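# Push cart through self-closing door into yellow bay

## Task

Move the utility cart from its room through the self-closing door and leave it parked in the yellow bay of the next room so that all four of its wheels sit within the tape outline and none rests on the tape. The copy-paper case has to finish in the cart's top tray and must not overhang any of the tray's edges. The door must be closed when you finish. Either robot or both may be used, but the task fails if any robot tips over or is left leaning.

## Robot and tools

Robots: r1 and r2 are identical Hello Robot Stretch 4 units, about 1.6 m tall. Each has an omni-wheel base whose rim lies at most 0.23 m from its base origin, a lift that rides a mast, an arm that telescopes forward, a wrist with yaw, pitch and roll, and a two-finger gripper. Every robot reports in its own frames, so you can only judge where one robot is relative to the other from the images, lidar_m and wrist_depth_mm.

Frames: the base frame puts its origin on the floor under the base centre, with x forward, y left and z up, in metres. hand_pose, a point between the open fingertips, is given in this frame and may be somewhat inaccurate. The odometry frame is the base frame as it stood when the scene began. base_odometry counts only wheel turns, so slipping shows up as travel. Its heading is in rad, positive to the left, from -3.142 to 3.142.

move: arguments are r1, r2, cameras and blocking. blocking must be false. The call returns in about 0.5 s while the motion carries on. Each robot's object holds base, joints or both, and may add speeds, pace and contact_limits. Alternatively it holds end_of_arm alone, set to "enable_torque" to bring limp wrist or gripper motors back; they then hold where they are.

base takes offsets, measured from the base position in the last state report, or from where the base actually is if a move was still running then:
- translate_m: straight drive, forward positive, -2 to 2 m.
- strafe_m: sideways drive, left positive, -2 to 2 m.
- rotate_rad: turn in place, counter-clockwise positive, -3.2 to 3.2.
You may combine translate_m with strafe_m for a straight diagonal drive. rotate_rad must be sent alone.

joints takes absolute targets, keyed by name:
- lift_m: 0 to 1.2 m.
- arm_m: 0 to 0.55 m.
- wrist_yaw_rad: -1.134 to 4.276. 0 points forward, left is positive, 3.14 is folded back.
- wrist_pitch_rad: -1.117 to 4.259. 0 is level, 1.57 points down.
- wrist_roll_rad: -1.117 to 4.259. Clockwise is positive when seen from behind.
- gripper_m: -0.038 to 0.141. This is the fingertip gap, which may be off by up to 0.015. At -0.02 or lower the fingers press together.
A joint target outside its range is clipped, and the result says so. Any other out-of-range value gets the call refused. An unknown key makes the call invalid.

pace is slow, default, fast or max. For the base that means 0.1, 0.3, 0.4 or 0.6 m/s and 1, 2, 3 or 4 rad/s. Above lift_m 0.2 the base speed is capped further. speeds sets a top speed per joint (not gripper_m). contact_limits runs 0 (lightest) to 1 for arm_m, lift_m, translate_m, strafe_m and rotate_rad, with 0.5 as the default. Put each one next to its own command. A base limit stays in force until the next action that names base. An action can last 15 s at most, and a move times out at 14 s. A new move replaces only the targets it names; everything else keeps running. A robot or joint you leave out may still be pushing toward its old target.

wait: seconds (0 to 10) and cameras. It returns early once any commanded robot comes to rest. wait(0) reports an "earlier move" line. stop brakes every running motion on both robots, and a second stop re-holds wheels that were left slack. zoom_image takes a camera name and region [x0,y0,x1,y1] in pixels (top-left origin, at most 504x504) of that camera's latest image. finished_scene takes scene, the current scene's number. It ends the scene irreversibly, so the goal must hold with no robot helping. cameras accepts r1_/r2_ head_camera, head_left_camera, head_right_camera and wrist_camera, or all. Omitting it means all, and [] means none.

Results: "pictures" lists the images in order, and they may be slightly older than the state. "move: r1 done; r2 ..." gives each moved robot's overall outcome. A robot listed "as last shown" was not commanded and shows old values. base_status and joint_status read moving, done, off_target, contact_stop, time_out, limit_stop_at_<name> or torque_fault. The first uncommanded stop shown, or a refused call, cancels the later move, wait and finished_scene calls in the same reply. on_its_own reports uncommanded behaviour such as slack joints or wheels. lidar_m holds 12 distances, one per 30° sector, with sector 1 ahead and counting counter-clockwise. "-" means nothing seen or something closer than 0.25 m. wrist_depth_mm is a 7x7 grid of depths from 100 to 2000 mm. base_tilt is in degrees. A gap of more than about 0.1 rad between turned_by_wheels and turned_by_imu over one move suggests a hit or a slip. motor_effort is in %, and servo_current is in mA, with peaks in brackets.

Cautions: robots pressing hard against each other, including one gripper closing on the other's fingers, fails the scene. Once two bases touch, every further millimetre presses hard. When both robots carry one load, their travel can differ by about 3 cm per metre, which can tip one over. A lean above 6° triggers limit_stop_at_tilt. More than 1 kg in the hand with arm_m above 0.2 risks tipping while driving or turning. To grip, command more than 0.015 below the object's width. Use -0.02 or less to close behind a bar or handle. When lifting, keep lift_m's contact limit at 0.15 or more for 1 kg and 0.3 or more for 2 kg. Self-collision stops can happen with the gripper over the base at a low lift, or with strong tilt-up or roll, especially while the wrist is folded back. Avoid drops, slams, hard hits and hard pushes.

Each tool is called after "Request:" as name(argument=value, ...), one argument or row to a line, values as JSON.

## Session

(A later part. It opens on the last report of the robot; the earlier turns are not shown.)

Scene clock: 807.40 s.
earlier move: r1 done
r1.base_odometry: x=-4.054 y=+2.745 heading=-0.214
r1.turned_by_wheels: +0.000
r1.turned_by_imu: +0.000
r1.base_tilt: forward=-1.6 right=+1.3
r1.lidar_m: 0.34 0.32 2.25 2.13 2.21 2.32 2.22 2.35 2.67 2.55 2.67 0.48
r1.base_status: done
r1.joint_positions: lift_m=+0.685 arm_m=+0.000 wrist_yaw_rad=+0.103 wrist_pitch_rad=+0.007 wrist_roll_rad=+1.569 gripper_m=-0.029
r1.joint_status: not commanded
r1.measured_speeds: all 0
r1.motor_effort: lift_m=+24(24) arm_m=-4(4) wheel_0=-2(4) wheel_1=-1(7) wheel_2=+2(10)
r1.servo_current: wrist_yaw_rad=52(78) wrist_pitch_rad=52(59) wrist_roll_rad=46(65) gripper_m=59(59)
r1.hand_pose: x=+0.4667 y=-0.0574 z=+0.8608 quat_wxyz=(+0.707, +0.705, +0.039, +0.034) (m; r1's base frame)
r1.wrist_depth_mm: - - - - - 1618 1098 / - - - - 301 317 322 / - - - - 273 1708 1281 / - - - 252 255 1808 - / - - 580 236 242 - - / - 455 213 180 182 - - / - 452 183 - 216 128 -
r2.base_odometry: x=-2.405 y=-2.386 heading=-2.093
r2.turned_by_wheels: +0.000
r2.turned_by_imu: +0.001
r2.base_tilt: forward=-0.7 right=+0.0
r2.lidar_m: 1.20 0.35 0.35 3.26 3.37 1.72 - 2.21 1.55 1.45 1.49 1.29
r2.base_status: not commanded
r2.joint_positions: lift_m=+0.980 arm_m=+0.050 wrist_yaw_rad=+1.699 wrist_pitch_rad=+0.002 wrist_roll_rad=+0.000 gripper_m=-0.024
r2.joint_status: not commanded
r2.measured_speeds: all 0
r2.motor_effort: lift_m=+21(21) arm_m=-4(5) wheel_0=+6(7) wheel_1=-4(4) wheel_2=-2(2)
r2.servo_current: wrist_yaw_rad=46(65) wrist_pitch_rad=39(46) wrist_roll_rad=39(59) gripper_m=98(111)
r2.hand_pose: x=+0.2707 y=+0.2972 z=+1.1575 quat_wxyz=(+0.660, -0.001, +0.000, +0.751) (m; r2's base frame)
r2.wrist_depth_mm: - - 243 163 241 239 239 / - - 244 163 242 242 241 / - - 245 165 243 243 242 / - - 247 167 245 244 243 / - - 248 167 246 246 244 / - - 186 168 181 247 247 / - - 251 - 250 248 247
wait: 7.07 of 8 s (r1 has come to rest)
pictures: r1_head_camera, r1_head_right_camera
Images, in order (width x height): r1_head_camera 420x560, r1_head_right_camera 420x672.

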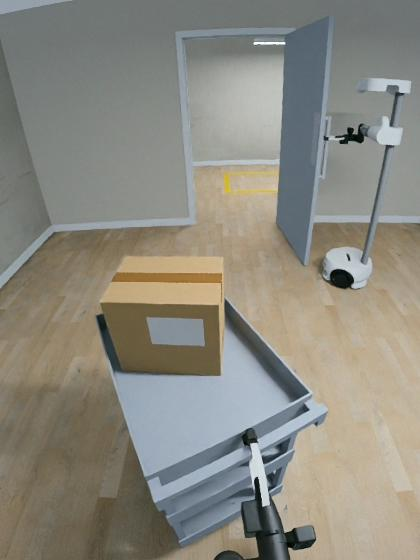

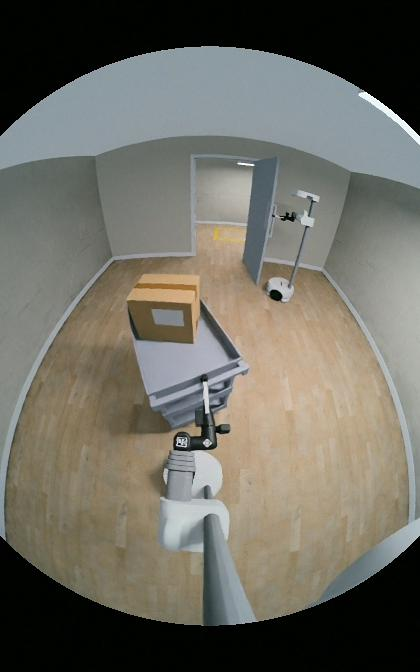

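Request:
move(
  blocking=false,
  r1={"base":{"translate_m":0.145,"strafe_m":-0.318},"joints":{"wrist_yaw_rad":0.55},"pace":"slow","speeds":{"wrist_yaw_rad":0.12}},
  cameras=[],
)

Request:
wait(
  seconds=8,
  cameras=["r1_head_camera"],
)

Request:
move(
  blocking=false,
  r1={"base":{"rotate_rad":0.4},"joints":{"wrist_yaw_rad":0.2},"pace":"slow","speeds":{"wrist_yaw_rad":0.4}},
  cameras=[],
)

Request:
wait(
  seconds=4,
  cameras=["r1_head_camera"],
)

Scene clock: 820.57 s.
move: r1 moving
r1.base_odometry: x=-4.051 y=+2.733 heading=-0.214
r1.turned_by_wheels: +0.000
r1.turned_by_imu: +0.000
r1.base_tilt: forward=-1.6 right=+1.2
r1.lidar_m: 0.35 0.32 2.29 2.14 2.23 2.31 2.23 2.36 2.67 2.54 2.62 0.49
r1.base_status: translate_m moving; strafe_m moving
r1.joint_positions: lift_m=+0.685 arm_m=+0.000 wrist_yaw_rad=+0.151 wrist_pitch_rad=+0.007 wrist_roll_rad=+1.569 gripper_m=-0.029
r1.joint_status: wrist_yaw_rad moving
r1.measured_speeds: translate_m=+0.021 strafe_m=-0.045 rotate_rad=+0.000 lift_m=+0.000 arm_m=+0.000 wrist_yaw_rad=+0.133 wrist_pitch_rad=+0.000 wrist_roll_rad=+0.000
r1.motor_effort: lift_m=+24(24) arm_m=-3(4) wheel_0=+8(10) wheel_1=-4(5) wheel_2=-4(7)
r1.servo_current: wrist_yaw_rad=52(72) wrist_pitch_rad=46(59) wrist_roll_rad=33(65) gripper_m=52(59)
r1.hand_pose: x=+0.4691 y=-0.0431 z=+0.8608 quat_wxyz=(+0.706, +0.704, +0.056, +0.051) (m; r1's base frame)
r1.wrist_depth_mm: - - - - 300 1366 1078 / - - - - 286 1464 1138 / - - - - 264 1756 - / - - - 248 252 1808 - / - - 535 182 239 - - / - 455 210 180 183 - - / - 462 182 - 216 128 -
r2: as last shown
r2.turned_by_imu: +0.000
r2.base_tilt: forward=-0.6 right=+0.0
r2.lidar_m: 1.20 0.34 0.36 3.28 3.39 1.69 - 2.22 1.54 1.45 1.50 1.30
r2.motor_effort: lift_m=+21(21) arm_m=-4(4) wheel_0=+6(7) wheel_1=-4(4) wheel_2=-2(2)
r2.servo_current: wrist_yaw_rad=52(65) wrist_pitch_rad=33(46) wrist_roll_rad=39(65) gripper_m=104(111)
r2.wrist_depth_mm: - - 244 163 242 240 239 / - - 244 163 242 242 240 / - - 246 165 244 242 242 / - - 247 167 245 245 244 / - - 248 167 247 245 245 / - - 186 168 181 247 246 / - - 251 - 248 247 248
pictures: none
No camera images: "cameras" was empty.

Scene clock: 824.83 s.
earlier move: r1 done
r1.base_odometry: x=-3.980 y=+2.404 heading=-0.214
r1.turned_by_wheels: +0.000
r1.turned_by_imu: -0.002
r1.base_tilt: forward=-1.6 right=+1.3
r1.lidar_m: 0.42 0.28 2.61 2.45 2.56 2.48 2.38 2.53 2.35 2.22 2.30 2.11
r1.base_status: done
r1.joint_positions: lift_m=+0.685 arm_m=+0.000 wrist_yaw_rad=+0.547 wrist_pitch_rad=+0.007 wrist_roll_rad=+1.569 gripper_m=-0.029
r1.joint_status: all done
r1.measured_speeds: all 0
r1.motor_effort: lift_m=+24(24) arm_m=+4(4) wheel_0=+5(12) wheel_1=-3(7) wheel_2=-4(7)
r1.servo_current: wrist_yaw_rad=39(91) wrist_pitch_rad=52(59) wrist_roll_rad=46(65) gripper_m=59(65)
r1.hand_pose: x=+0.4627 y=+0.0754 z=+0.8608 quat_wxyz=(+0.682, +0.679, +0.193, +0.189) (m; r1's base frame)
r1.wrist_depth_mm: - - - - 294 1397 1098 / - - - - 279 1499 1118 / - - - - 264 1708 - / - - - 246 249 1808 - / - - 517 180 238 - - / - 459 207 187 182 - - / - 469 477 130 218 127 -
r2.base_odometry: x=-2.405 y=-2.386 heading=-2.093
r2.turned_by_wheels: +0.000
r2.turned_by_imu: +0.001
r2.base_tilt: forward=-0.7 right=+0.0
r2.lidar_m: 1.21 0.35 0.35 3.29 3.36 1.64 2.15 2.22 1.55 1.46 1.47 1.27
r2.base_status: not commanded
r2.joint_positions: lift_m=+0.980 arm_m=+0.050 wrist_yaw_rad=+1.699 wrist_pitch_rad=+0.002 wrist_roll_rad=+0.000 gripper_m=-0.024
r2.joint_status: not commanded
r2.measured_speeds: all 0
r2.motor_effort: lift_m=+21(21) arm_m=-4(5) wheel_0=+7(7) wheel_1=-4(4) wheel_2=-2(2)
r2.servo_current: wrist_yaw_rad=46(65) wrist_pitch_rad=46(52) wrist_roll_rad=59(65) gripper_m=98(111)
r2.hand_pose: x=+0.2707 y=+0.2972 z=+1.1575 quat_wxyz=(+0.660, -0.001, +0.000, +0.751) (m; r2's base frame)
r2.wrist_depth_mm: - - 243 163 241 241 238 / - - 245 164 242 241 240 / - - 246 165 244 242 242 / - - 247 167 246 244 243 / - - 249 167 247 246 245 / - - 187 168 181 246 247 / - - 251 - 249 248 248
wait: 4.27 of 8 s (r1 has come to rest)
pictures: r1_head_camera
Images, in order (width x height): r1_head_camera 420x560.

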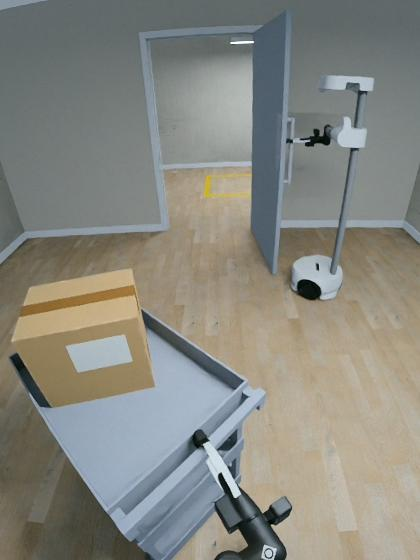

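Scene clock: 825.33 s.
move: r1 moving
r1.base_odometry: x=-3.980 y=+2.404 heading=-0.089
r1.turned_by_wheels: +0.125
r1.turned_by_imu: +0.126
r1.base_tilt: forward=-1.6 right=+1.3
r1.lidar_m: 0.33 0.29 2.53 2.46 2.70 2.41 2.37 2.61 2.26 2.24 2.41 0.55
r1.base_status: rotate_rad moving
r1.joint_positions: lift_m=+0.685 arm_m=+0.000 wrist_yaw_rad=+0.380 wrist_pitch_rad=+0.007 wrist_roll_rad=+1.569 gripper_m=-0.029
r1.joint_status: wrist_yaw_rad moving
r1.measured_speeds: translate_m=-0.001 strafe_m=-0.003 rotate_rad=+0.479 lift_m=+0.000 arm_m=+0.000 wrist_yaw_rad=-0.461 wrist_pitch_rad=+0.000 wrist_roll_rad=+0.000
r1.motor_effort: lift_m=+24(24) arm_m=+4(4) wheel_0=-6(8) wheel_1=-5(7) wheel_2=-8(8)
r1.servo_current: wrist_yaw_rad=46(91) wrist_pitch_rad=46(59) wrist_roll_rad=52(65) gripper_m=59(59)
r1.hand_pose: x=+0.4711 y=+0.0258 z=+0.8608 quat_wxyz=(+0.696, +0.693, +0.136, +0.131) (m; r1's base frame)
r1.wrist_depth_mm: - - - - - 1618 1138 / - - - - 298 315 319 / - - - - 272 1708 1281 / - - - 249 254 1808 - / - - 585 182 240 - - / - 445 188 172 181 - - / - 449 459 134 213 126 -
r2: as last shown
r2.turned_by_imu: +0.000
r2.lidar_m: 1.19 0.36 0.33 3.30 3.38 1.66 2.13 2.21 1.55 1.46 1.50 1.29
r2.motor_effort: lift_m=+21(21) arm_m=-4(4) wheel_0=+6(7) wheel_1=-4(4) wheel_2=-2(2)
r2.servo_current: wrist_yaw_rad=33(59) wrist_pitch_rad=33(46) wrist_roll_rad=46(59) gripper_m=98(111)
r2.wrist_depth_mm: - - 241 163 241 240 239 / - - 244 163 243 241 241 / - - 246 166 243 243 242 / - - 246 167 245 244 244 / - - 248 167 247 247 245 / - - 187 168 182 247 246 / - - 251 - 248 247 247
pictures: none
No camera images: "cameras" was empty.

Scene clock: 826.40 s.
earlier move: r1 done
r1.base_odometry: x=-3.980 y=+2.404 heading=+0.185
r1.turned_by_wheels: +0.274
r1.turned_by_imu: +0.275
r1.base_tilt: forward=-1.5 right=+1.3
r1.lidar_m: 0.36 0.34 2.47 2.47 2.61 2.37 2.41 2.43 2.23 2.28 2.15 0.45
r1.base_status: done
r1.joint_positions: lift_m=+0.685 arm_m=+0.000 wrist_yaw_rad=+0.203 wrist_pitch_rad=+0.007 wrist_roll_rad=+1.569 gripper_m=-0.029
r1.joint_status: all done
r1.measured_speeds: all 0
r1.motor_effort: lift_m=+24(24) arm_m=-4(4) wheel_0=-4(16) wheel_1=-2(7) wheel_2=+0(13)
r1.servo_current: wrist_yaw_rad=52(91) wrist_pitch_rad=46(59) wrist_roll_rad=59(65) gripper_m=52(65)
r1.hand_pose: x=+0.4710 y=-0.0275 z=+0.8608 quat_wxyz=(+0.704, +0.702, +0.074, +0.069) (m; r1's base frame)
r1.wrist_depth_mm: - - - 253 259 268 271 / - - - 248 252 1708 1160 / - - - 244 245 1756 - / - - 574 236 239 - - / - 462 459 175 234 - - / - 484 187 186 183 - - / - 530 512 130 223 127 -
r2.base_odometry: x=-2.405 y=-2.386 heading=-2.093
r2.turned_by_wheels: +0.000
r2.turned_by_imu: +0.000
r2.base_tilt: forward=-0.7 right=+0.0
r2.lidar_m: 1.21 0.33 0.36 3.28 3.39 1.66 2.16 2.23 1.57 1.45 1.52 1.30
r2.base_status: not commanded
r2.joint_positions: lift_m=+0.980 arm_m=+0.050 wrist_yaw_rad=+1.699 wrist_pitch_rad=+0.002 wrist_roll_rad=+0.000 gripper_m=-0.024
r2.joint_status: not commanded
r2.measured_speeds: all 0
r2.motor_effort: lift_m=+21(21) arm_m=-4(4) wheel_0=+6(7) wheel_1=-4(4) wheel_2=-2(2)
r2.servo_current: wrist_yaw_rad=46(59) wrist_pitch_rad=39(46) wrist_roll_rad=46(59) gripper_m=104(111)
r2.hand_pose: x=+0.2707 y=+0.2972 z=+1.1575 quat_wxyz=(+0.660, -0.001, +0.000, +0.751) (m; r2's base frame)
r2.wrist_depth_mm: - - 243 163 241 240 239 / - - 244 163 242 241 240 / - - 245 165 243 242 241 / - - 247 167 245 245 244 / - - 248 167 247 246 245 / - - 186 168 181 246 246 / - - 251 - 249 248 247
wait: 1.07 of 4 s (r1 has come to rest)
pictures: r1_head_camera
Images, in order (width x height): r1_head_camera 420x560.

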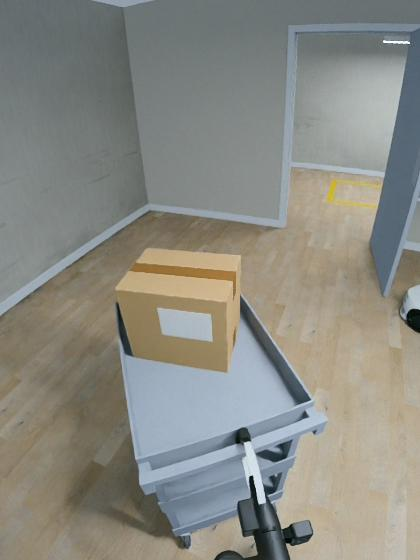

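Request:
move(
  blocking=false,
  r1={"base":{"translate_m":0.14,"strafe_m":-0.35},"joints":{"wrist_yaw_rad":0.65},"pace":"slow","speeds":{"wrist_yaw_rad":0.12}},
  cameras=[],
)

Request:
wait(
  seconds=8,
  cameras=[],
)

Request:
move(
  blocking=false,
  r1={"base":{"rotate_rad":0.45},"joints":{"wrist_yaw_rad":0.2},"pace":"slow","speeds":{"wrist_yaw_rad":0.4}},
  cameras=[],
)

Request:
wait(
  seconds=4,
  cameras=["r1_head_camera"],
)

Request:
move(
  blocking=false,
  r1={"base":{"translate_m":0.14,"strafe_m":-0.35},"joints":{"wrist_yaw_rad":0.65},"pace":"slow","speeds":{"wrist_yaw_rad":0.12}},
  cameras=[],
)

Request:
wait(
  seconds=8,
  cameras=[],
)

Request:
move(
  blocking=false,
  r1={"base":{"rotate_rad":0.45},"joints":{"wrist_yaw_rad":0.2},"pace":"slow","speeds":{"wrist_yaw_rad":0.4}},
  cameras=[],
)

Request:
wait(
  seconds=4,
  cameras=["r1_head_camera","r1_head_right_camera"],
)

Scene clock: 840.37 s.
move: r1 moving
r1.base_odometry: x=-3.973 y=+2.393 heading=+0.185
r1.turned_by_wheels: +0.000
r1.turned_by_imu: +0.000
r1.base_tilt: forward=-1.6 right=+1.2
r1.lidar_m: 0.35 0.36 2.49 2.52 2.58 2.38 2.42 2.42 2.23 2.28 2.16 0.47
r1.base_status: translate_m moving; strafe_m moving
r1.joint_positions: lift_m=+0.685 arm_m=+0.000 wrist_yaw_rad=+0.249 wrist_pitch_rad=+0.007 wrist_roll_rad=+1.569 gripper_m=-0.029
r1.joint_status: wrist_yaw_rad moving
r1.measured_speeds: translate_m=+0.019 strafe_m=-0.045 rotate_rad=+0.001 lift_m=+0.000 arm_m=+0.000 wrist_yaw_rad=+0.138 wrist_pitch_rad=+0.000 wrist_roll_rad=+0.000
r1.motor_effort: lift_m=+24(24) arm_m=+0(4) wheel_0=+5(8) wheel_1=-5(7) wheel_2=-5(7)
r1.servo_current: wrist_yaw_rad=72(72) wrist_pitch_rad=46(52) wrist_roll_rad=39(59) gripper_m=52(59)
r1.hand_pose: x=+0.4719 y=-0.0136 z=+0.8608 quat_wxyz=(+0.703, +0.701, +0.090, +0.086) (m; r1's base frame)
r1.wrist_depth_mm: - - - 249 253 260 278 / - - - 245 246 1661 1160 / - - - 240 242 1808 - / - - 554 235 236 - - / - 462 459 174 233 - - / - 500 187 186 183 - - / - - 521 131 224 127 -
r2: as last shown
r2.base_tilt: forward=-0.7 right=+0.1
r2.lidar_m: 1.21 0.34 0.35 3.28 3.38 1.65 2.13 2.22 1.55 1.45 1.52 1.30
r2.motor_effort: lift_m=+21(21) arm_m=-4(4) wheel_0=+6(7) wheel_1=-3(4) wheel_2=-1(2)
r2.servo_current: wrist_yaw_rad=39(52) wrist_pitch_rad=39(46) wrist_roll_rad=39(52) gripper_m=104(111)
r2.wrist_depth_mm: - - 243 163 240 240 240 / - - 245 163 242 242 241 / - - 245 166 243 243 241 / - - 247 167 245 245 244 / - - 248 167 248 245 244 / - - 186 168 181 247 246 / - - 251 - 249 247 248
pictures: none
No camera images: "cameras" was empty.

Scene clock: 844.90 s.
earlier move: r1 done
r1.base_odometry: x=-3.778 y=+2.086 heading=+0.185
r1.turned_by_wheels: +0.000
r1.turned_by_imu: +0.000
r1.base_tilt: forward=-1.5 right=+1.3
r1.lidar_m: 0.46 0.32 0.35 2.76 2.87 2.62 2.67 2.14 1.98 1.98 2.49 1.78
r1.base_status: done
r1.joint_positions: lift_m=+0.685 arm_m=+0.000 wrist_yaw_rad=+0.650 wrist_pitch_rad=+0.007 wrist_roll_rad=+1.569 gripper_m=-0.029
r1.joint_status: all done
r1.measured_speeds: all 0
r1.motor_effort: lift_m=+24(24) arm_m=-1(4) wheel_0=+4(11) wheel_1=-5(7) wheel_2=-1(7)
r1.servo_current: wrist_yaw_rad=52(91) wrist_pitch_rad=46(59) wrist_roll_rad=33(72) gripper_m=59(65)
r1.hand_pose: x=+0.4533 y=+0.1051 z=+0.8608 quat_wxyz=(+0.672, +0.669, +0.228, +0.224) (m; r1's base frame)
r1.wrist_depth_mm: - - - 244 246 258 276 / - - - 241 241 1708 1182 / - - - 237 238 1808 - / - - 525 235 237 - - / - 462 459 172 233 - - / - 508 207 187 182 - - / - - 535 129 226 127 -
r2.base_odometry: x=-2.405 y=-2.386 heading=-2.093
r2.turned_by_wheels: +0.000
r2.turned_by_imu: +0.001
r2.base_tilt: forward=-0.7 right=+0.0
r2.lidar_m: 1.19 0.34 0.35 3.28 1.69 1.53 1.75 2.18 1.56 1.46 1.50 1.28
r2.base_status: not commanded
r2.joint_positions: lift_m=+0.980 arm_m=+0.050 wrist_yaw_rad=+1.699 wrist_pitch_rad=+0.002 wrist_roll_rad=+0.000 gripper_m=-0.024
r2.joint_status: not commanded
r2.measured_speeds: all 0
r2.motor_effort: lift_m=+21(21) arm_m=-4(5) wheel_0=+6(7) wheel_1=-4(4) wheel_2=-1(2)
r2.servo_current: wrist_yaw_rad=46(65) wrist_pitch_rad=46(46) wrist_roll_rad=46(59) gripper_m=104(111)
r2.hand_pose: x=+0.2707 y=+0.2972 z=+1.1575 quat_wxyz=(+0.660, -0.001, +0.000, +0.751) (m; r2's base frame)
r2.wrist_depth_mm: - - 244 162 240 240 239 / - - 244 164 242 241 241 / - - 245 165 244 243 242 / - - 246 167 245 245 243 / - - 248 167 246 245 244 / - - 187 168 181 245 247 / - - 250 - 249 249 247
wait: 4.53 of 8 s (r1 has come to rest)
pictures: none
No camera images: "cameras" was empty.

Scene clock: 845.40 s.
move: r1 moving
r1.base_odometry: x=-3.778 y=+2.086 heading=+0.311
r1.turned_by_wheels: +0.126
r1.turned_by_imu: +0.126
r1.base_tilt: forward=-1.6 right=+1.3
r1.lidar_m: 0.38 0.32 2.75 2.85 2.72 2.64 2.74 2.05 1.97 2.06 1.80 1.79
r1.base_status: rotate_rad moving
r1.joint_positions: lift_m=+0.685 arm_m=+0.000 wrist_yaw_rad=+0.483 wrist_pitch_rad=+0.007 wrist_roll_rad=+1.569 gripper_m=-0.029
r1.joint_status: wrist_yaw_rad moving
r1.measured_speeds: translate_m=+0.000 strafe_m=+0.000 rotate_rad=+0.484 lift_m=+0.000 arm_m=+0.000 wrist_yaw_rad=-0.403 wrist_pitch_rad=+0.000 wrist_roll_rad=+0.000
r1.motor_effort: lift_m=+24(24) arm_m=-3(3) wheel_0=-5(8) wheel_1=-4(7) wheel_2=-6(6)
r1.servo_current: wrist_yaw_rad=65(98) wrist_pitch_rad=59(59) wrist_roll_rad=52(65) gripper_m=59(59)
r1.hand_pose: x=+0.4669 y=+0.0566 z=+0.8608 quat_wxyz=(+0.688, +0.685, +0.171, +0.167) (m; r1's base frame)
r1.wrist_depth_mm: - - - 197 265 272 276 / - - - 252 255 1618 1205 / - - - 245 247 1756 - / - - 609 237 241 - - / - 473 462 176 235 - - / - 480 210 186 183 - - / - 517 182 - 223 127 -
r2: as last shown
r2.turned_by_imu: +0.000
r2.lidar_m: 1.20 0.33 0.35 3.29 1.71 1.54 1.78 2.20 1.54 1.44 1.49 1.30
r2.motor_effort: lift_m=+21(21) arm_m=-4(4) wheel_0=+6(7) wheel_1=-4(4) wheel_2=-2(2)
r2.servo_current: wrist_yaw_rad=46(59) wrist_pitch_rad=39(46) wrist_roll_rad=52(52) gripper_m=104(104)
r2.wrist_depth_mm: - - 243 163 241 240 240 / - - 243 163 242 241 240 / - - 245 165 244 242 242 / - - 247 167 245 245 244 / - - 249 167 246 245 244 / - - 187 168 182 247 246 / - - 251 - 248 247 247
pictures: none
No camera images: "cameras" was empty.

Scene clock: 846.53 s.
earlier move: r1 done
r1.base_odometry: x=-3.778 y=+2.086 heading=+0.634
r1.turned_by_wheels: +0.324
r1.turned_by_imu: +0.325
r1.base_tilt: forward=-1.5 right=+1.3
r1.lidar_m: 0.36 0.38 2.77 2.99 2.64 2.67 2.24 1.96 1.98 2.36 1.78 0.44
r1.base_status: done
r1.joint_positions: lift_m=+0.685 arm_m=+0.000 wrist_yaw_rad=+0.206 wrist_pitch_rad=+0.007 wrist_roll_rad=+1.569 gripper_m=-0.029
r1.joint_status: all done
r1.measured_speeds: all 0
r1.motor_effort: lift_m=+24(24) arm_m=+4(4) wheel_0=-4(13) wheel_1=-4(7) wheel_2=-3(12)
r1.servo_current: wrist_yaw_rad=46(111) wrist_pitch_rad=46(59) wrist_roll_rad=59(72) gripper_m=52(59)
r1.hand_pose: x=+0.4710 y=-0.0267 z=+0.8608 quat_wxyz=(+0.704, +0.702, +0.075, +0.070) (m; r1's base frame)
r1.wrist_depth_mm: - - - 226 228 1464 1182 / - - - 227 228 1661 - / - - 603 228 229 - - / - 484 459 228 229 - - / - 484 480 168 230 - - / - - 209 185 183 - - / - - 183 130 231 135 -
r2.base_odometry: x=-2.405 y=-2.386 heading=-2.093
r2.turned_by_wheels: +0.000
r2.turned_by_imu: +0.000
r2.base_tilt: forward=-0.7 right=+0.0
r2.lidar_m: 1.20 0.34 0.36 3.28 1.71 1.59 1.80 2.21 1.56 1.46 1.50 1.28
r2.base_status: not commanded
r2.joint_positions: lift_m=+0.980 arm_m=+0.050 wrist_yaw_rad=+1.699 wrist_pitch_rad=+0.002 wrist_roll_rad=+0.000 gripper_m=-0.024
r2.joint_status: not commanded
r2.measured_speeds: all 0
r2.motor_effort: lift_m=+21(21) arm_m=-4(5) wheel_0=+6(7) wheel_1=-4(4) wheel_2=-1(2)
r2.servo_current: wrist_yaw_rad=39(59) wrist_pitch_rad=46(52) wrist_roll_rad=59(59) gripper_m=104(111)
r2.hand_pose: x=+0.2707 y=+0.2972 z=+1.1575 quat_wxyz=(+0.660, -0.001, +0.000, +0.751) (m; r2's base frame)
r2.wrist_depth_mm: - - 243 163 241 240 239 / - - 244 163 243 241 240 / - - 246 165 243 242 242 / - - 248 167 244 244 243 / - - 248 167 247 245 245 / - - 187 168 182 247 246 / - - 250 - 248 248 248
wait: 1.13 of 4 s (r1 has come to rest)
pictures: r1_head_camera
Images, in order (width x height): r1_head_camera 420x560.

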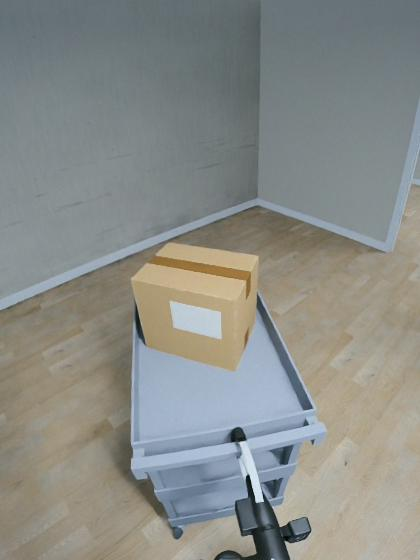

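Scene clock: 847.03 s.
move: r1 moving
r1.base_odometry: x=-3.767 y=+2.079 heading=+0.634
r1.turned_by_wheels: +0.000
r1.turned_by_imu: +0.000
r1.base_tilt: forward=-1.6 right=+1.3
r1.lidar_m: 0.36 0.38 2.76 3.01 2.64 2.64 2.26 1.97 1.99 2.38 1.77 0.45
r1.base_status: translate_m moving; strafe_m moving
r1.joint_positions: lift_m=+0.685 arm_m=+0.000 wrist_yaw_rad=+0.250 wrist_pitch_rad=+0.007 wrist_roll_rad=+1.569 gripper_m=-0.029
r1.joint_status: wrist_yaw_rad moving
r1.measured_speeds: translate_m=+0.018 strafe_m=-0.045 rotate_rad=+0.001 lift_m=+0.000 arm_m=+0.000 wrist_yaw_rad=+0.120 wrist_pitch_rad=+0.000 wrist_roll_rad=+0.000
r1.motor_effort: lift_m=+24(24) arm_m=+4(4) wheel_0=+8(8) wheel_1=-4(7) wheel_2=-5(7)
r1.servo_current: wrist_yaw_rad=65(78) wrist_pitch_rad=52(59) wrist_roll_rad=46(59) gripper_m=59(59)
r1.hand_pose: x=+0.4719 y=-0.0134 z=+0.8608 quat_wxyz=(+0.703, +0.701, +0.090, +0.086) (m; r1's base frame)
r1.wrist_depth_mm: - - - 221 222 1537 1182 / - - - 222 224 1708 - / - - 564 224 226 - - / - 462 459 166 228 - - / - 496 480 167 229 - - / - - 209 186 183 - - / - - 183 - 231 135 -
r2: as last shown
r2.lidar_m: 1.20 0.36 0.35 3.29 1.72 1.59 1.76 2.23 1.56 1.45 1.48 1.29
r2.motor_effort: lift_m=+21(21) arm_m=-4(4) wheel_0=+7(7) wheel_1=-4(4) wheel_2=-2(2)
r2.servo_current: wrist_yaw_rad=46(52) wrist_pitch_rad=39(46) wrist_roll_rad=46(52) gripper_m=104(104)
r2.wrist_depth_mm: - - 243 163 240 240 240 / - - 244 163 244 241 240 / - - 246 165 244 242 242 / - - 247 167 244 243 243 / - - 248 167 246 247 245 / - - 186 168 181 248 246 / - - 252 - 248 249 247
pictures: none
No camera images: "cameras" was empty.

Scene clock: 851.57 s.
earlier move: r1 done
r1.base_odometry: x=-3.458 y=+1.887 heading=+0.634
r1.turned_by_wheels: +0.000
r1.turned_by_imu: -0.001
r1.base_tilt: forward=-1.6 right=+1.3
r1.lidar_m: 0.45 0.34 0.35 3.35 2.98 2.98 2.08 1.85 1.86 2.21 1.39 2.95
r1.base_status: done
r1.joint_positions: lift_m=+0.685 arm_m=+0.000 wrist_yaw_rad=+0.650 wrist_pitch_rad=+0.007 wrist_roll_rad=+1.569 gripper_m=-0.029
r1.joint_status: all done
r1.measured_speeds: all 0
r1.motor_effort: lift_m=+24(24) arm_m=+4(4) wheel_0=+4(11) wheel_1=-3(7) wheel_2=+0(7)
r1.servo_current: wrist_yaw_rad=46(78) wrist_pitch_rad=52(59) wrist_roll_rad=52(65) gripper_m=52(65)
r1.hand_pose: x=+0.4534 y=+0.1048 z=+0.8608 quat_wxyz=(+0.672, +0.669, +0.228, +0.224) (m; r1's base frame)
r1.wrist_depth_mm: - - - 224 225 1537 1182 / - - - 224 227 1618 - / - - 580 226 229 - - / - 480 455 228 229 - - / - 492 484 168 229 - - / - - 208 187 182 - - / - - 180 - 232 136 -
r2.base_odometry: x=-2.405 y=-2.386 heading=-2.093
r2.turned_by_wheels: +0.000
r2.turned_by_imu: +0.001
r2.base_tilt: forward=-0.7 right=+0.1
r2.lidar_m: 1.20 0.35 0.34 3.27 1.69 1.38 1.42 2.20 1.55 1.44 1.51 1.29
r2.base_status: not commanded
r2.joint_positions: lift_m=+0.980 arm_m=+0.050 wrist_yaw_rad=+1.699 wrist_pitch_rad=+0.002 wrist_roll_rad=+0.000 gripper_m=-0.024
r2.joint_status: not commanded
r2.measured_speeds: all 0
r2.motor_effort: lift_m=+21(21) arm_m=-4(5) wheel_0=+7(7) wheel_1=-4(4) wheel_2=-1(2)
r2.servo_current: wrist_yaw_rad=52(59) wrist_pitch_rad=46(52) wrist_roll_rad=46(59) gripper_m=104(111)
r2.hand_pose: x=+0.2707 y=+0.2972 z=+1.1575 quat_wxyz=(+0.660, -0.001, +0.000, +0.751) (m; r2's base frame)
r2.wrist_depth_mm: - - 243 163 240 239 239 / - - 244 163 243 241 241 / - - 245 165 243 242 242 / - - 247 168 245 245 244 / - - 248 167 247 247 244 / - - 187 168 181 247 246 / - - 250 - 249 248 248
wait: 4.53 of 8 s (r1 has come to rest)
pictures: none
No camera images: "cameras" was empty.

Scene clock: 852.07 s.
move: r1 moving
r1.base_odometry: x=-3.458 y=+1.887 heading=+0.760
r1.turned_by_wheels: +0.125
r1.turned_by_imu: +0.126
r1.base_tilt: forward=-1.6 right=+1.3
r1.lidar_m: 0.39 0.36 2.95 3.22 2.97 2.89 1.98 1.85 1.87 1.58 1.40 0.52
r1.base_status: rotate_rad moving
r1.joint_positions: lift_m=+0.685 arm_m=+0.000 wrist_yaw_rad=+0.483 wrist_pitch_rad=+0.007 wrist_roll_rad=+1.569 gripper_m=-0.029
r1.joint_status: wrist_yaw_rad moving
r1.measured_speeds: translate_m=+0.000 strafe_m=+0.000 rotate_rad=+0.495 lift_m=+0.000 arm_m=+0.000 wrist_yaw_rad=-0.403 wrist_pitch_rad=+0.000 wrist_roll_rad=+0.000
r1.motor_effort: lift_m=+24(24) arm_m=+4(4) wheel_0=-6(7) wheel_1=-5(6) wheel_2=-7(7)
r1.servo_current: wrist_yaw_rad=33(91) wrist_pitch_rad=46(59) wrist_roll_rad=52(59) gripper_m=46(59)
r1.hand_pose: x=+0.4669 y=+0.0566 z=+0.8608 quat_wxyz=(+0.688, +0.685, +0.171, +0.167) (m; r1's base frame)
r1.wrist_depth_mm: - - - 236 239 265 1078 / - - - 175 236 1708 1182 / - - - 233 235 820 - / - 559 496 232 233 - - / - 466 466 171 231 - - / - 530 211 185 182 - - / - - 180 - 228 127 -
r2: as last shown
r2.turned_by_imu: +0.000
r2.base_tilt: forward=-0.7 right=+0.0
r2.lidar_m: 1.20 0.33 0.34 3.27 1.67 1.38 1.42 2.21 1.55 1.46 1.50 1.26
r2.motor_effort: lift_m=+21(21) arm_m=-4(5) wheel_0=+6(7) wheel_1=-3(4) wheel_2=-2(2)
r2.servo_current: wrist_yaw_rad=59(59) wrist_pitch_rad=39(46) wrist_roll_rad=46(65) gripper_m=104(104)
r2.wrist_depth_mm: - - 243 163 240 239 239 / - - 245 163 242 242 241 / - - 246 165 245 243 241 / - - 246 167 245 244 243 / - - 249 167 246 245 245 / - - 186 168 182 247 247 / - - 251 - 250 247 247
pictures: none
No camera images: "cameras" was empty.

Scene clock: 853.20 s.
earlier move: r1 done
r1.base_odometry: x=-3.458 y=+1.887 heading=+1.084
r1.turned_by_wheels: +0.324
r1.turned_by_imu: +0.325
r1.base_tilt: forward=-1.6 right=+1.3
r1.lidar_m: 0.37 0.41 3.30 2.99 2.98 2.18 1.82 1.84 2.12 1.41 1.79 0.42
r1.base_status: done
r1.joint_positions: lift_m=+0.685 arm_m=+0.000 wrist_yaw_rad=+0.204 wrist_pitch_rad=+0.007 wrist_roll_rad=+1.569 gripper_m=-0.029
r1.joint_status: all done
r1.measured_speeds: all 0
r1.motor_effort: lift_m=+24(24) arm_m=+2(4) wheel_0=-4(12) wheel_1=-3(6) wheel_2=-2(12)
r1.servo_current: wrist_yaw_rad=59(98) wrist_pitch_rad=52(59) wrist_roll_rad=46(72) gripper_m=59(59)
r1.hand_pose: x=+0.4710 y=-0.0273 z=+0.8608 quat_wxyz=(+0.704, +0.702, +0.074, +0.070) (m; r1's base frame)
r1.wrist_depth_mm: - - - 206 209 1618 - / - - - 212 213 - - / - 508 488 215 217 - - / - 455 459 160 221 - - / - 539 517 164 226 - - / - - 209 186 181 - - / - - 180 129 237 135 -
r2.base_odometry: x=-2.405 y=-2.386 heading=-2.093
r2.turned_by_wheels: +0.000
r2.turned_by_imu: +0.000
r2.base_tilt: forward=-0.7 right=+0.1
r2.lidar_m: 1.21 0.35 0.36 3.28 1.70 1.44 1.44 2.23 1.54 1.46 1.51 1.29
r2.base_status: not commanded
r2.joint_positions: lift_m=+0.980 arm_m=+0.050 wrist_yaw_rad=+1.699 wrist_pitch_rad=+0.002 wrist_roll_rad=+0.000 gripper_m=-0.024
r2.joint_status: not commanded
r2.measured_speeds: all 0
r2.motor_effort: lift_m=+21(21) arm_m=-4(5) wheel_0=+7(7) wheel_1=-4(4) wheel_2=-2(2)
r2.servo_current: wrist_yaw_rad=59(65) wrist_pitch_rad=46(46) wrist_roll_rad=39(65) gripper_m=104(104)
r2.hand_pose: x=+0.2707 y=+0.2972 z=+1.1575 quat_wxyz=(+0.660, -0.001, +0.000, +0.751) (m; r2's base frame)
r2.wrist_depth_mm: - - 243 162 240 240 240 / - - 244 163 243 241 240 / - - 246 166 243 242 242 / - - 247 167 245 244 243 / - - 249 167 247 246 245 / - - 186 168 181 246 246 / - - 251 - 249 247 248
wait: 1.13 of 4 s (r1 has come to rest)
pictures: r1_head_camera, r1_head_right_camera
Images, in order (width x height): r1_head_camera 420x560, r1_head_right_camera 420x672.

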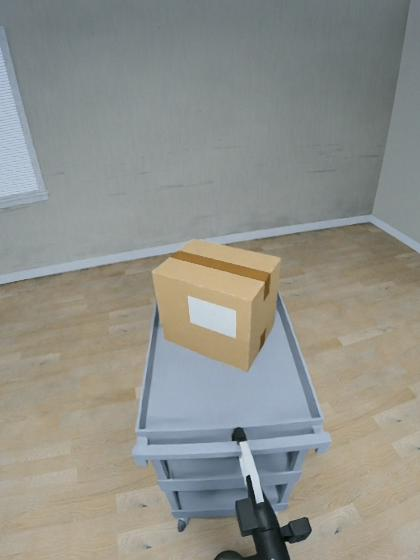

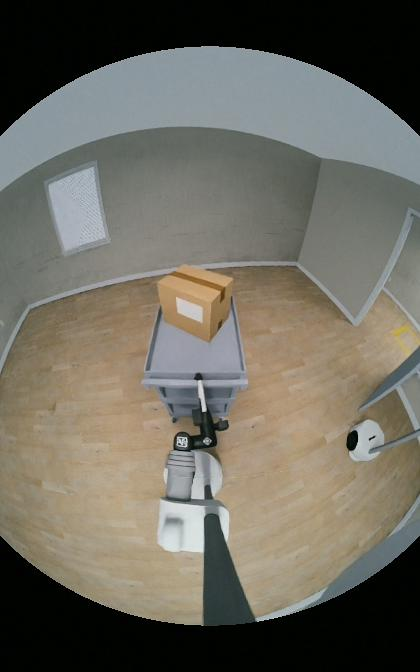

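Request:
move(
  blocking=false,
  r1={"base":{"translate_m":-0.42,"strafe_m":0.05},"pace":"slow"},
  cameras=[],
)

Request:
wait(
  seconds=8,
  cameras=[],
)

Request:
move(
  blocking=false,
  r1={"base":{"translate_m":0.14,"strafe_m":-0.35},"joints":{"wrist_yaw_rad":0.65},"pace":"slow","speeds":{"wrist_yaw_rad":0.12}},
  cameras=[],
)

Request:
wait(
  seconds=8,
  cameras=[],
)

Request:
move(
  blocking=false,
  r1={"base":{"rotate_rad":0.45},"joints":{"wrist_yaw_rad":0.2},"pace":"slow","speeds":{"wrist_yaw_rad":0.4}},
  cameras=[],
)

Request:
wait(
  seconds=4,
  cameras=["r1_head_camera","r1_head_right_camera"],
)

Scene clock: 871.27 s.
move: r1 moving
r1.base_odometry: x=-3.465 y=+1.877 heading=+1.083
r1.turned_by_wheels: +0.000
r1.turned_by_imu: -0.001
r1.base_tilt: forward=-1.5 right=+1.2
r1.lidar_m: 0.39 0.41 3.31 2.99 2.98 2.17 1.82 1.82 2.10 1.40 1.79 0.44
r1.base_status: translate_m moving; strafe_m moving
r1.joint_positions: lift_m=+0.685 arm_m=+0.000 wrist_yaw_rad=+0.204 wrist_pitch_rad=+0.007 wrist_roll_rad=+1.569 gripper_m=-0.029
r1.joint_status: not commanded
r1.measured_speeds: translate_m=-0.049 strafe_m=+0.006 rotate_rad=+0.001 lift_m=+0.000 arm_m=+0.000 wrist_yaw_rad=+0.000 wrist_pitch_rad=+0.000 wrist_roll_rad=+0.000
r1.motor_effort: lift_m=+24(24) arm_m=-1(1) wheel_0=-5(8) wheel_1=-5(6) wheel_2=+7(7)
r1.servo_current: wrist_yaw_rad=33(65) wrist_pitch_rad=52(52) wrist_roll_rad=33(52) gripper_m=59(59)
r1.hand_pose: x=+0.4710 y=-0.0273 z=+0.8608 quat_wxyz=(+0.704, +0.702, +0.074, +0.070) (m; r1's base frame)
r1.wrist_depth_mm: - - - 206 208 1499 - / - - - 211 212 - - / - 508 488 214 217 - - / - 455 452 160 221 - - / - 539 517 164 227 - - / - - 209 169 180 - - / - - 180 128 237 127 -
r2: as last shown
r2.base_tilt: forward=-0.7 right=+0.0
r2.lidar_m: 1.22 0.35 0.33 3.29 1.70 1.44 1.42 2.21 1.57 1.44 1.49 1.31
r2.motor_effort: lift_m=+21(21) arm_m=-4(4) wheel_0=+6(7) wheel_1=-4(4) wheel_2=-2(2)
r2.servo_current: wrist_yaw_rad=39(52) wrist_pitch_rad=39(46) wrist_roll_rad=65(65) gripper_m=104(111)
r2.wrist_depth_mm: - - 243 163 241 241 240 / - - 244 163 242 242 241 / - - 246 165 243 243 242 / - - 246 167 246 246 243 / - - 247 167 247 245 245 / - - 187 168 181 246 246 / - - 251 - 248 248 248
pictures: none
No camera images: "cameras" was empty.

Scene clock: 876.27 s.
earlier move: r1 done
r1.base_odometry: x=-3.698 y=+1.540 heading=+1.083
r1.turned_by_wheels: +0.000
r1.turned_by_imu: +0.000
r1.base_tilt: forward=-1.6 right=+1.3
r1.lidar_m: 0.40 0.39 3.34 2.84 2.81 1.71 1.44 1.45 1.68 1.57 1.52 0.41
r1.base_status: done
r1.joint_positions: lift_m=+0.685 arm_m=+0.000 wrist_yaw_rad=+0.201 wrist_pitch_rad=+0.007 wrist_roll_rad=+1.569 gripper_m=-0.029
r1.joint_status: not commanded
r1.measured_speeds: all 0
r1.motor_effort: lift_m=+24(24) arm_m=-4(4) wheel_0=-5(9) wheel_1=-2(7) wheel_2=+4(9)
r1.servo_current: wrist_yaw_rad=52(72) wrist_pitch_rad=52(59) wrist_roll_rad=46(72) gripper_m=59(65)
r1.hand_pose: x=+0.4709 y=-0.0282 z=+0.8608 quat_wxyz=(+0.705, +0.703, +0.073, +0.069) (m; r1's base frame)
r1.wrist_depth_mm: - - - 213 216 1576 1229 / - - - 216 217 788 - / - 569 512 219 222 - - / - 455 452 163 225 - - / - 521 500 165 228 - - / - - 209 169 181 - - / - - 180 - 235 127 -
r2.base_odometry: x=-2.405 y=-2.386 heading=-2.093
r2.turned_by_wheels: +0.000
r2.turned_by_imu: +0.001
r2.base_tilt: forward=-0.7 right=+0.0
r2.lidar_m: 1.20 0.35 0.34 3.29 3.39 1.43 1.42 2.18 1.53 1.46 1.49 1.29
r2.base_status: not commanded
r2.joint_positions: lift_m=+0.980 arm_m=+0.050 wrist_yaw_rad=+1.699 wrist_pitch_rad=+0.002 wrist_roll_rad=+0.000 gripper_m=-0.024
r2.joint_status: not commanded
r2.measured_speeds: all 0
r2.motor_effort: lift_m=+21(21) arm_m=-4(5) wheel_0=+6(7) wheel_1=-4(4) wheel_2=-2(2)
r2.servo_current: wrist_yaw_rad=52(59) wrist_pitch_rad=39(52) wrist_roll_rad=46(65) gripper_m=104(117)
r2.hand_pose: x=+0.2707 y=+0.2972 z=+1.1575 quat_wxyz=(+0.660, -0.001, +0.000, +0.751) (m; r2's base frame)
r2.wrist_depth_mm: - - 244 162 241 240 239 / - - 244 163 243 242 241 / - - 246 166 243 242 242 / - - 246 167 244 245 242 / - - 248 167 246 245 245 / - - 187 168 181 247 245 / - - 251 - 249 248 248
wait: 5.00 of 8 s (r1 has come to rest)
pictures: none
No camera images: "cameras" was empty.

Scene clock: 876.77 s.
move: r1 moving
r1.base_odometry: x=-3.686 y=+1.538 heading=+1.083
r1.turned_by_wheels: +0.000
r1.turned_by_imu: -0.001
r1.base_tilt: forward=-1.6 right=+1.3
r1.lidar_m: 0.38 0.41 3.37 2.83 2.84 1.71 1.45 1.42 1.67 1.54 1.50 0.44
r1.base_status: translate_m moving; strafe_m moving
r1.joint_positions: lift_m=+0.685 arm_m=+0.000 wrist_yaw_rad=+0.246 wrist_pitch_rad=+0.007 wrist_roll_rad=+1.569 gripper_m=-0.029
r1.joint_status: wrist_yaw_rad moving
r1.measured_speeds: translate_m=+0.018 strafe_m=-0.046 rotate_rad=-0.002 lift_m=+0.000 arm_m=+0.000 wrist_yaw_rad=+0.130 wrist_pitch_rad=+0.000 wrist_roll_rad=+0.000
r1.motor_effort: lift_m=+24(24) arm_m=-2(4) wheel_0=+8(8) wheel_1=-4(6) wheel_2=-4(5)
r1.servo_current: wrist_yaw_rad=65(91) wrist_pitch_rad=39(59) wrist_roll_rad=46(65) gripper_m=59(59)
r1.hand_pose: x=+0.4719 y=-0.0145 z=+0.8608 quat_wxyz=(+0.703, +0.701, +0.089, +0.085) (m; r1's base frame)
r1.wrist_depth_mm: - - - 151 208 1576 1160 / - - - 154 213 - - / - 504 488 215 217 - - / - 462 455 160 222 - - / - 539 512 164 227 - - / - - 209 168 181 - - / - - 180 - 236 135 -
r2: as last shown
r2.turned_by_imu: +0.000
r2.base_tilt: forward=-0.7 right=+0.1
r2.lidar_m: 1.19 0.35 0.34 3.29 3.40 1.43 1.41 2.19 1.54 1.45 1.51 1.26
r2.motor_effort: lift_m=+21(21) arm_m=-4(4) wheel_0=+7(7) wheel_1=-4(4) wheel_2=-1(2)
r2.servo_current: wrist_yaw_rad=46(52) wrist_pitch_rad=39(46) wrist_roll_rad=33(59) gripper_m=98(111)
r2.wrist_depth_mm: - - 242 163 240 239 240 / - - 244 163 242 241 241 / - - 246 165 244 243 242 / - - 247 167 246 243 243 / - - 249 167 246 244 245 / - - 187 168 181 247 246 / - - 252 - 249 246 248
pictures: none
No camera images: "cameras" was empty.

Scene clock: 881.30 s.
earlier move: r1 done
r1.base_odometry: x=-3.324 y=+1.499 heading=+1.084
r1.turned_by_wheels: +0.001
r1.turned_by_imu: -0.001
r1.base_tilt: forward=-1.6 right=+1.3
r1.lidar_m: 0.44 0.37 0.45 3.20 3.13 1.74 1.48 1.46 1.73 1.15 1.14 2.89
r1.base_status: done
r1.joint_positions: lift_m=+0.685 arm_m=+0.000 wrist_yaw_rad=+0.649 wrist_pitch_rad=+0.007 wrist_roll_rad=+1.569 gripper_m=-0.029
r1.joint_status: all done
r1.measured_speeds: all 0
r1.motor_effort: lift_m=+24(24) arm_m=+4(4) wheel_0=+5(10) wheel_1=-2(6) wheel_2=-1(6)
r1.servo_current: wrist_yaw_rad=39(91) wrist_pitch_rad=52(59) wrist_roll_rad=52(65) gripper_m=52(65)
r1.hand_pose: x=+0.4535 y=+0.1047 z=+0.8608 quat_wxyz=(+0.672, +0.669, +0.228, +0.223) (m; r1's base frame)
r1.wrist_depth_mm: - - - 139 195 - - / - 574 525 198 202 - - / - 442 439 - 209 - - / - 477 473 154 216 - - / - - 544 159 224 - - / - - 213 186 182 1756 - / - - 177 - 241 135 -
r2.base_odometry: x=-2.405 y=-2.386 heading=-2.093
r2.turned_by_wheels: +0.000
r2.turned_by_imu: +0.001
r2.base_tilt: forward=-0.7 right=+0.1
r2.lidar_m: 1.21 0.36 0.36 3.28 3.36 1.25 1.16 2.24 1.53 1.46 1.47 1.30
r2.base_status: not commanded
r2.joint_positions: lift_m=+0.980 arm_m=+0.050 wrist_yaw_rad=+1.699 wrist_pitch_rad=+0.002 wrist_roll_rad=+0.000 gripper_m=-0.024
r2.joint_status: not commanded
r2.measured_speeds: all 0
r2.motor_effort: lift_m=+21(21) arm_m=-4(5) wheel_0=+7(7) wheel_1=-4(4) wheel_2=-2(2)
r2.servo_current: wrist_yaw_rad=52(59) wrist_pitch_rad=39(46) wrist_roll_rad=39(59) gripper_m=104(111)
r2.hand_pose: x=+0.2707 y=+0.2972 z=+1.1575 quat_wxyz=(+0.660, -0.001, +0.000, +0.751) (m; r2's base frame)
r2.wrist_depth_mm: - - 243 163 240 240 240 / - - 244 163 242 241 241 / - - 245 166 244 243 241 / - - 247 167 244 244 243 / - - 249 167 246 245 244 / - - 186 168 181 247 247 / - - 251 - 249 248 248
wait: 4.53 of 8 s (r1 has come to rest)
pictures: none
No camera images: "cameras" was empty.

Scene clock: 881.80 s.
move: r1 moving
r1.base_odometry: x=-3.324 y=+1.499 heading=+1.209
r1.turned_by_wheels: +0.125
r1.turned_by_imu: +0.125
r1.base_tilt: forward=-1.6 right=+1.3
r1.lidar_m: 0.37 0.38 3.54 3.20 2.60 1.65 1.47 1.50 1.86 1.15 1.29 0.47
r1.base_status: rotate_rad moving
r1.joint_positions: lift_m=+0.685 arm_m=+0.000 wrist_yaw_rad=+0.482 wrist_pitch_rad=+0.007 wrist_roll_rad=+1.569 gripper_m=-0.029
r1.joint_status: wrist_yaw_rad moving
r1.measured_speeds: translate_m=+0.001 strafe_m=+0.000 rotate_rad=+0.475 lift_m=+0.000 arm_m=+0.000 wrist_yaw_rad=-0.436 wrist_pitch_rad=+0.000 wrist_roll_rad=+0.000
r1.motor_effort: lift_m=+24(24) arm_m=+3(4) wheel_0=-5(6) wheel_1=-1(4) wheel_2=-7(8)
r1.servo_current: wrist_yaw_rad=59(91) wrist_pitch_rad=52(52) wrist_roll_rad=59(72) gripper_m=52(59)
r1.hand_pose: x=+0.4669 y=+0.0562 z=+0.8608 quat_wxyz=(+0.688, +0.685, +0.171, +0.167) (m; r1's base frame)
r1.wrist_depth_mm: - - - 206 208 1537 - / - - - - 212 - - / - 512 484 213 216 - - / - 462 455 159 221 - - / - 539 512 163 226 - - / - - 211 167 181 - - / - - 177 - 236 135 -
r2: as last shown
r2.turned_by_imu: +0.000
r2.base_tilt: forward=-0.6 right=+0.1
r2.lidar_m: 1.22 0.34 0.35 3.28 3.38 1.25 1.16 2.23 1.57 1.46 1.50 1.26
r2.motor_effort: lift_m=+21(21) arm_m=-4(5) wheel_0=+6(7) wheel_1=-4(4) wheel_2=-2(2)
r2.servo_current: wrist_yaw_rad=52(52) wrist_pitch_rad=46(46) wrist_roll_rad=39(52) gripper_m=104(104)
r2.wrist_depth_mm: - - 242 163 241 240 240 / - - 245 163 243 242 240 / - - 246 165 244 243 242 / - - 247 167 244 244 244 / - - 249 167 246 245 244 / - - 186 168 181 247 246 / - - 251 - 249 248 248
pictures: none
No camera images: "cameras" was empty.

Scene clock: 882.93 s.
earlier move: r1 done
r1.base_odometry: x=-3.324 y=+1.499 heading=+1.533
r1.turned_by_wheels: +0.325
r1.turned_by_imu: +0.326
r1.base_tilt: forward=-1.6 right=+1.3
r1.lidar_m: 0.41 0.44 3.22 3.19 1.83 1.49 1.47 1.64 1.21 1.15 2.96 0.40
r1.base_status: done
r1.joint_positions: lift_m=+0.685 arm_m=+0.000 wrist_yaw_rad=+0.203 wrist_pitch_rad=+0.007 wrist_roll_rad=+1.569 gripper_m=-0.029
r1.joint_status: all done
r1.measured_speeds: all 0
r1.motor_effort: lift_m=+24(24) arm_m=-1(4) wheel_0=-3(13) wheel_1=-3(6) wheel_2=-1(12)
r1.servo_current: wrist_yaw_rad=39(91) wrist_pitch_rad=46(59) wrist_roll_rad=52(72) gripper_m=52(59)
r1.hand_pose: x=+0.4710 y=-0.0275 z=+0.8608 quat_wxyz=(+0.704, +0.702, +0.074, +0.069) (m; r1's base frame)
r1.wrist_depth_mm: - - 554 - 184 - - / - 480 466 - 193 - - / - 421 427 - 202 - - / - 512 500 147 211 - - / - - 603 154 222 - - / - - - 184 180 1708 - / - - 177 - 245 135 -
r2.base_odometry: x=-2.405 y=-2.386 heading=-2.093
r2.turned_by_wheels: +0.000
r2.turned_by_imu: +0.000
r2.base_tilt: forward=-0.7 right=+0.0
r2.lidar_m: 1.20 0.36 0.35 3.26 3.37 1.32 1.18 2.22 1.54 1.46 1.49 1.27
r2.base_status: not commanded
r2.joint_positions: lift_m=+0.980 arm_m=+0.050 wrist_yaw_rad=+1.699 wrist_pitch_rad=+0.002 wrist_roll_rad=+0.000 gripper_m=-0.024
r2.joint_status: not commanded
r2.measured_speeds: all 0
r2.motor_effort: lift_m=+21(21) arm_m=-4(5) wheel_0=+6(7) wheel_1=-4(4) wheel_2=-2(2)
r2.servo_current: wrist_yaw_rad=39(59) wrist_pitch_rad=46(52) wrist_roll_rad=33(59) gripper_m=98(104)
r2.hand_pose: x=+0.2707 y=+0.2972 z=+1.1575 quat_wxyz=(+0.660, -0.001, +0.000, +0.751) (m; r2's base frame)
r2.wrist_depth_mm: - - 242 163 241 240 239 / - - 244 163 242 241 241 / - - 246 165 244 245 242 / - - 247 167 245 244 244 / - - 248 167 246 245 244 / - - 186 168 181 247 246 / - - 250 - 248 248 247
wait: 1.13 of 4 s (r1 has come to rest)
pictures: r1_head_camera, r1_head_right_camera
Images, in order (width x height): r1_head_camera 420x560, r1_head_right_camera 420x672.

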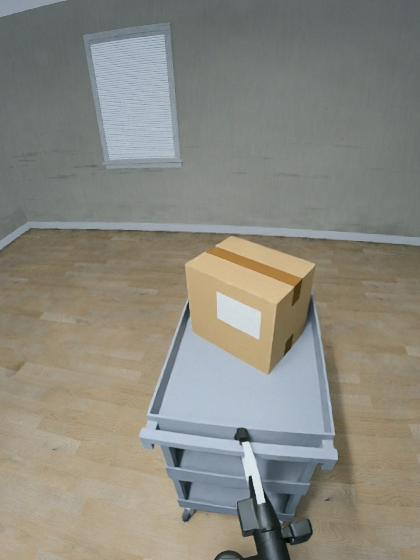

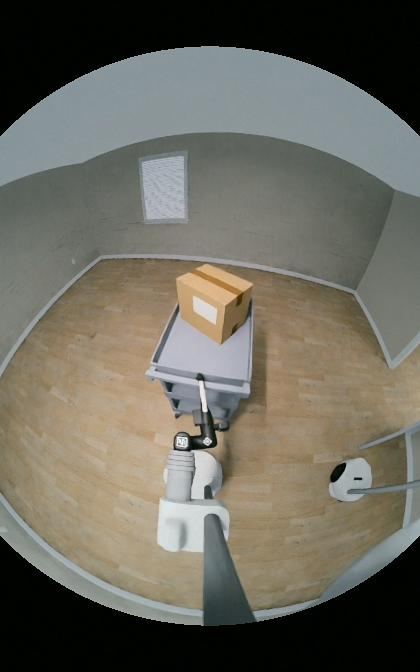

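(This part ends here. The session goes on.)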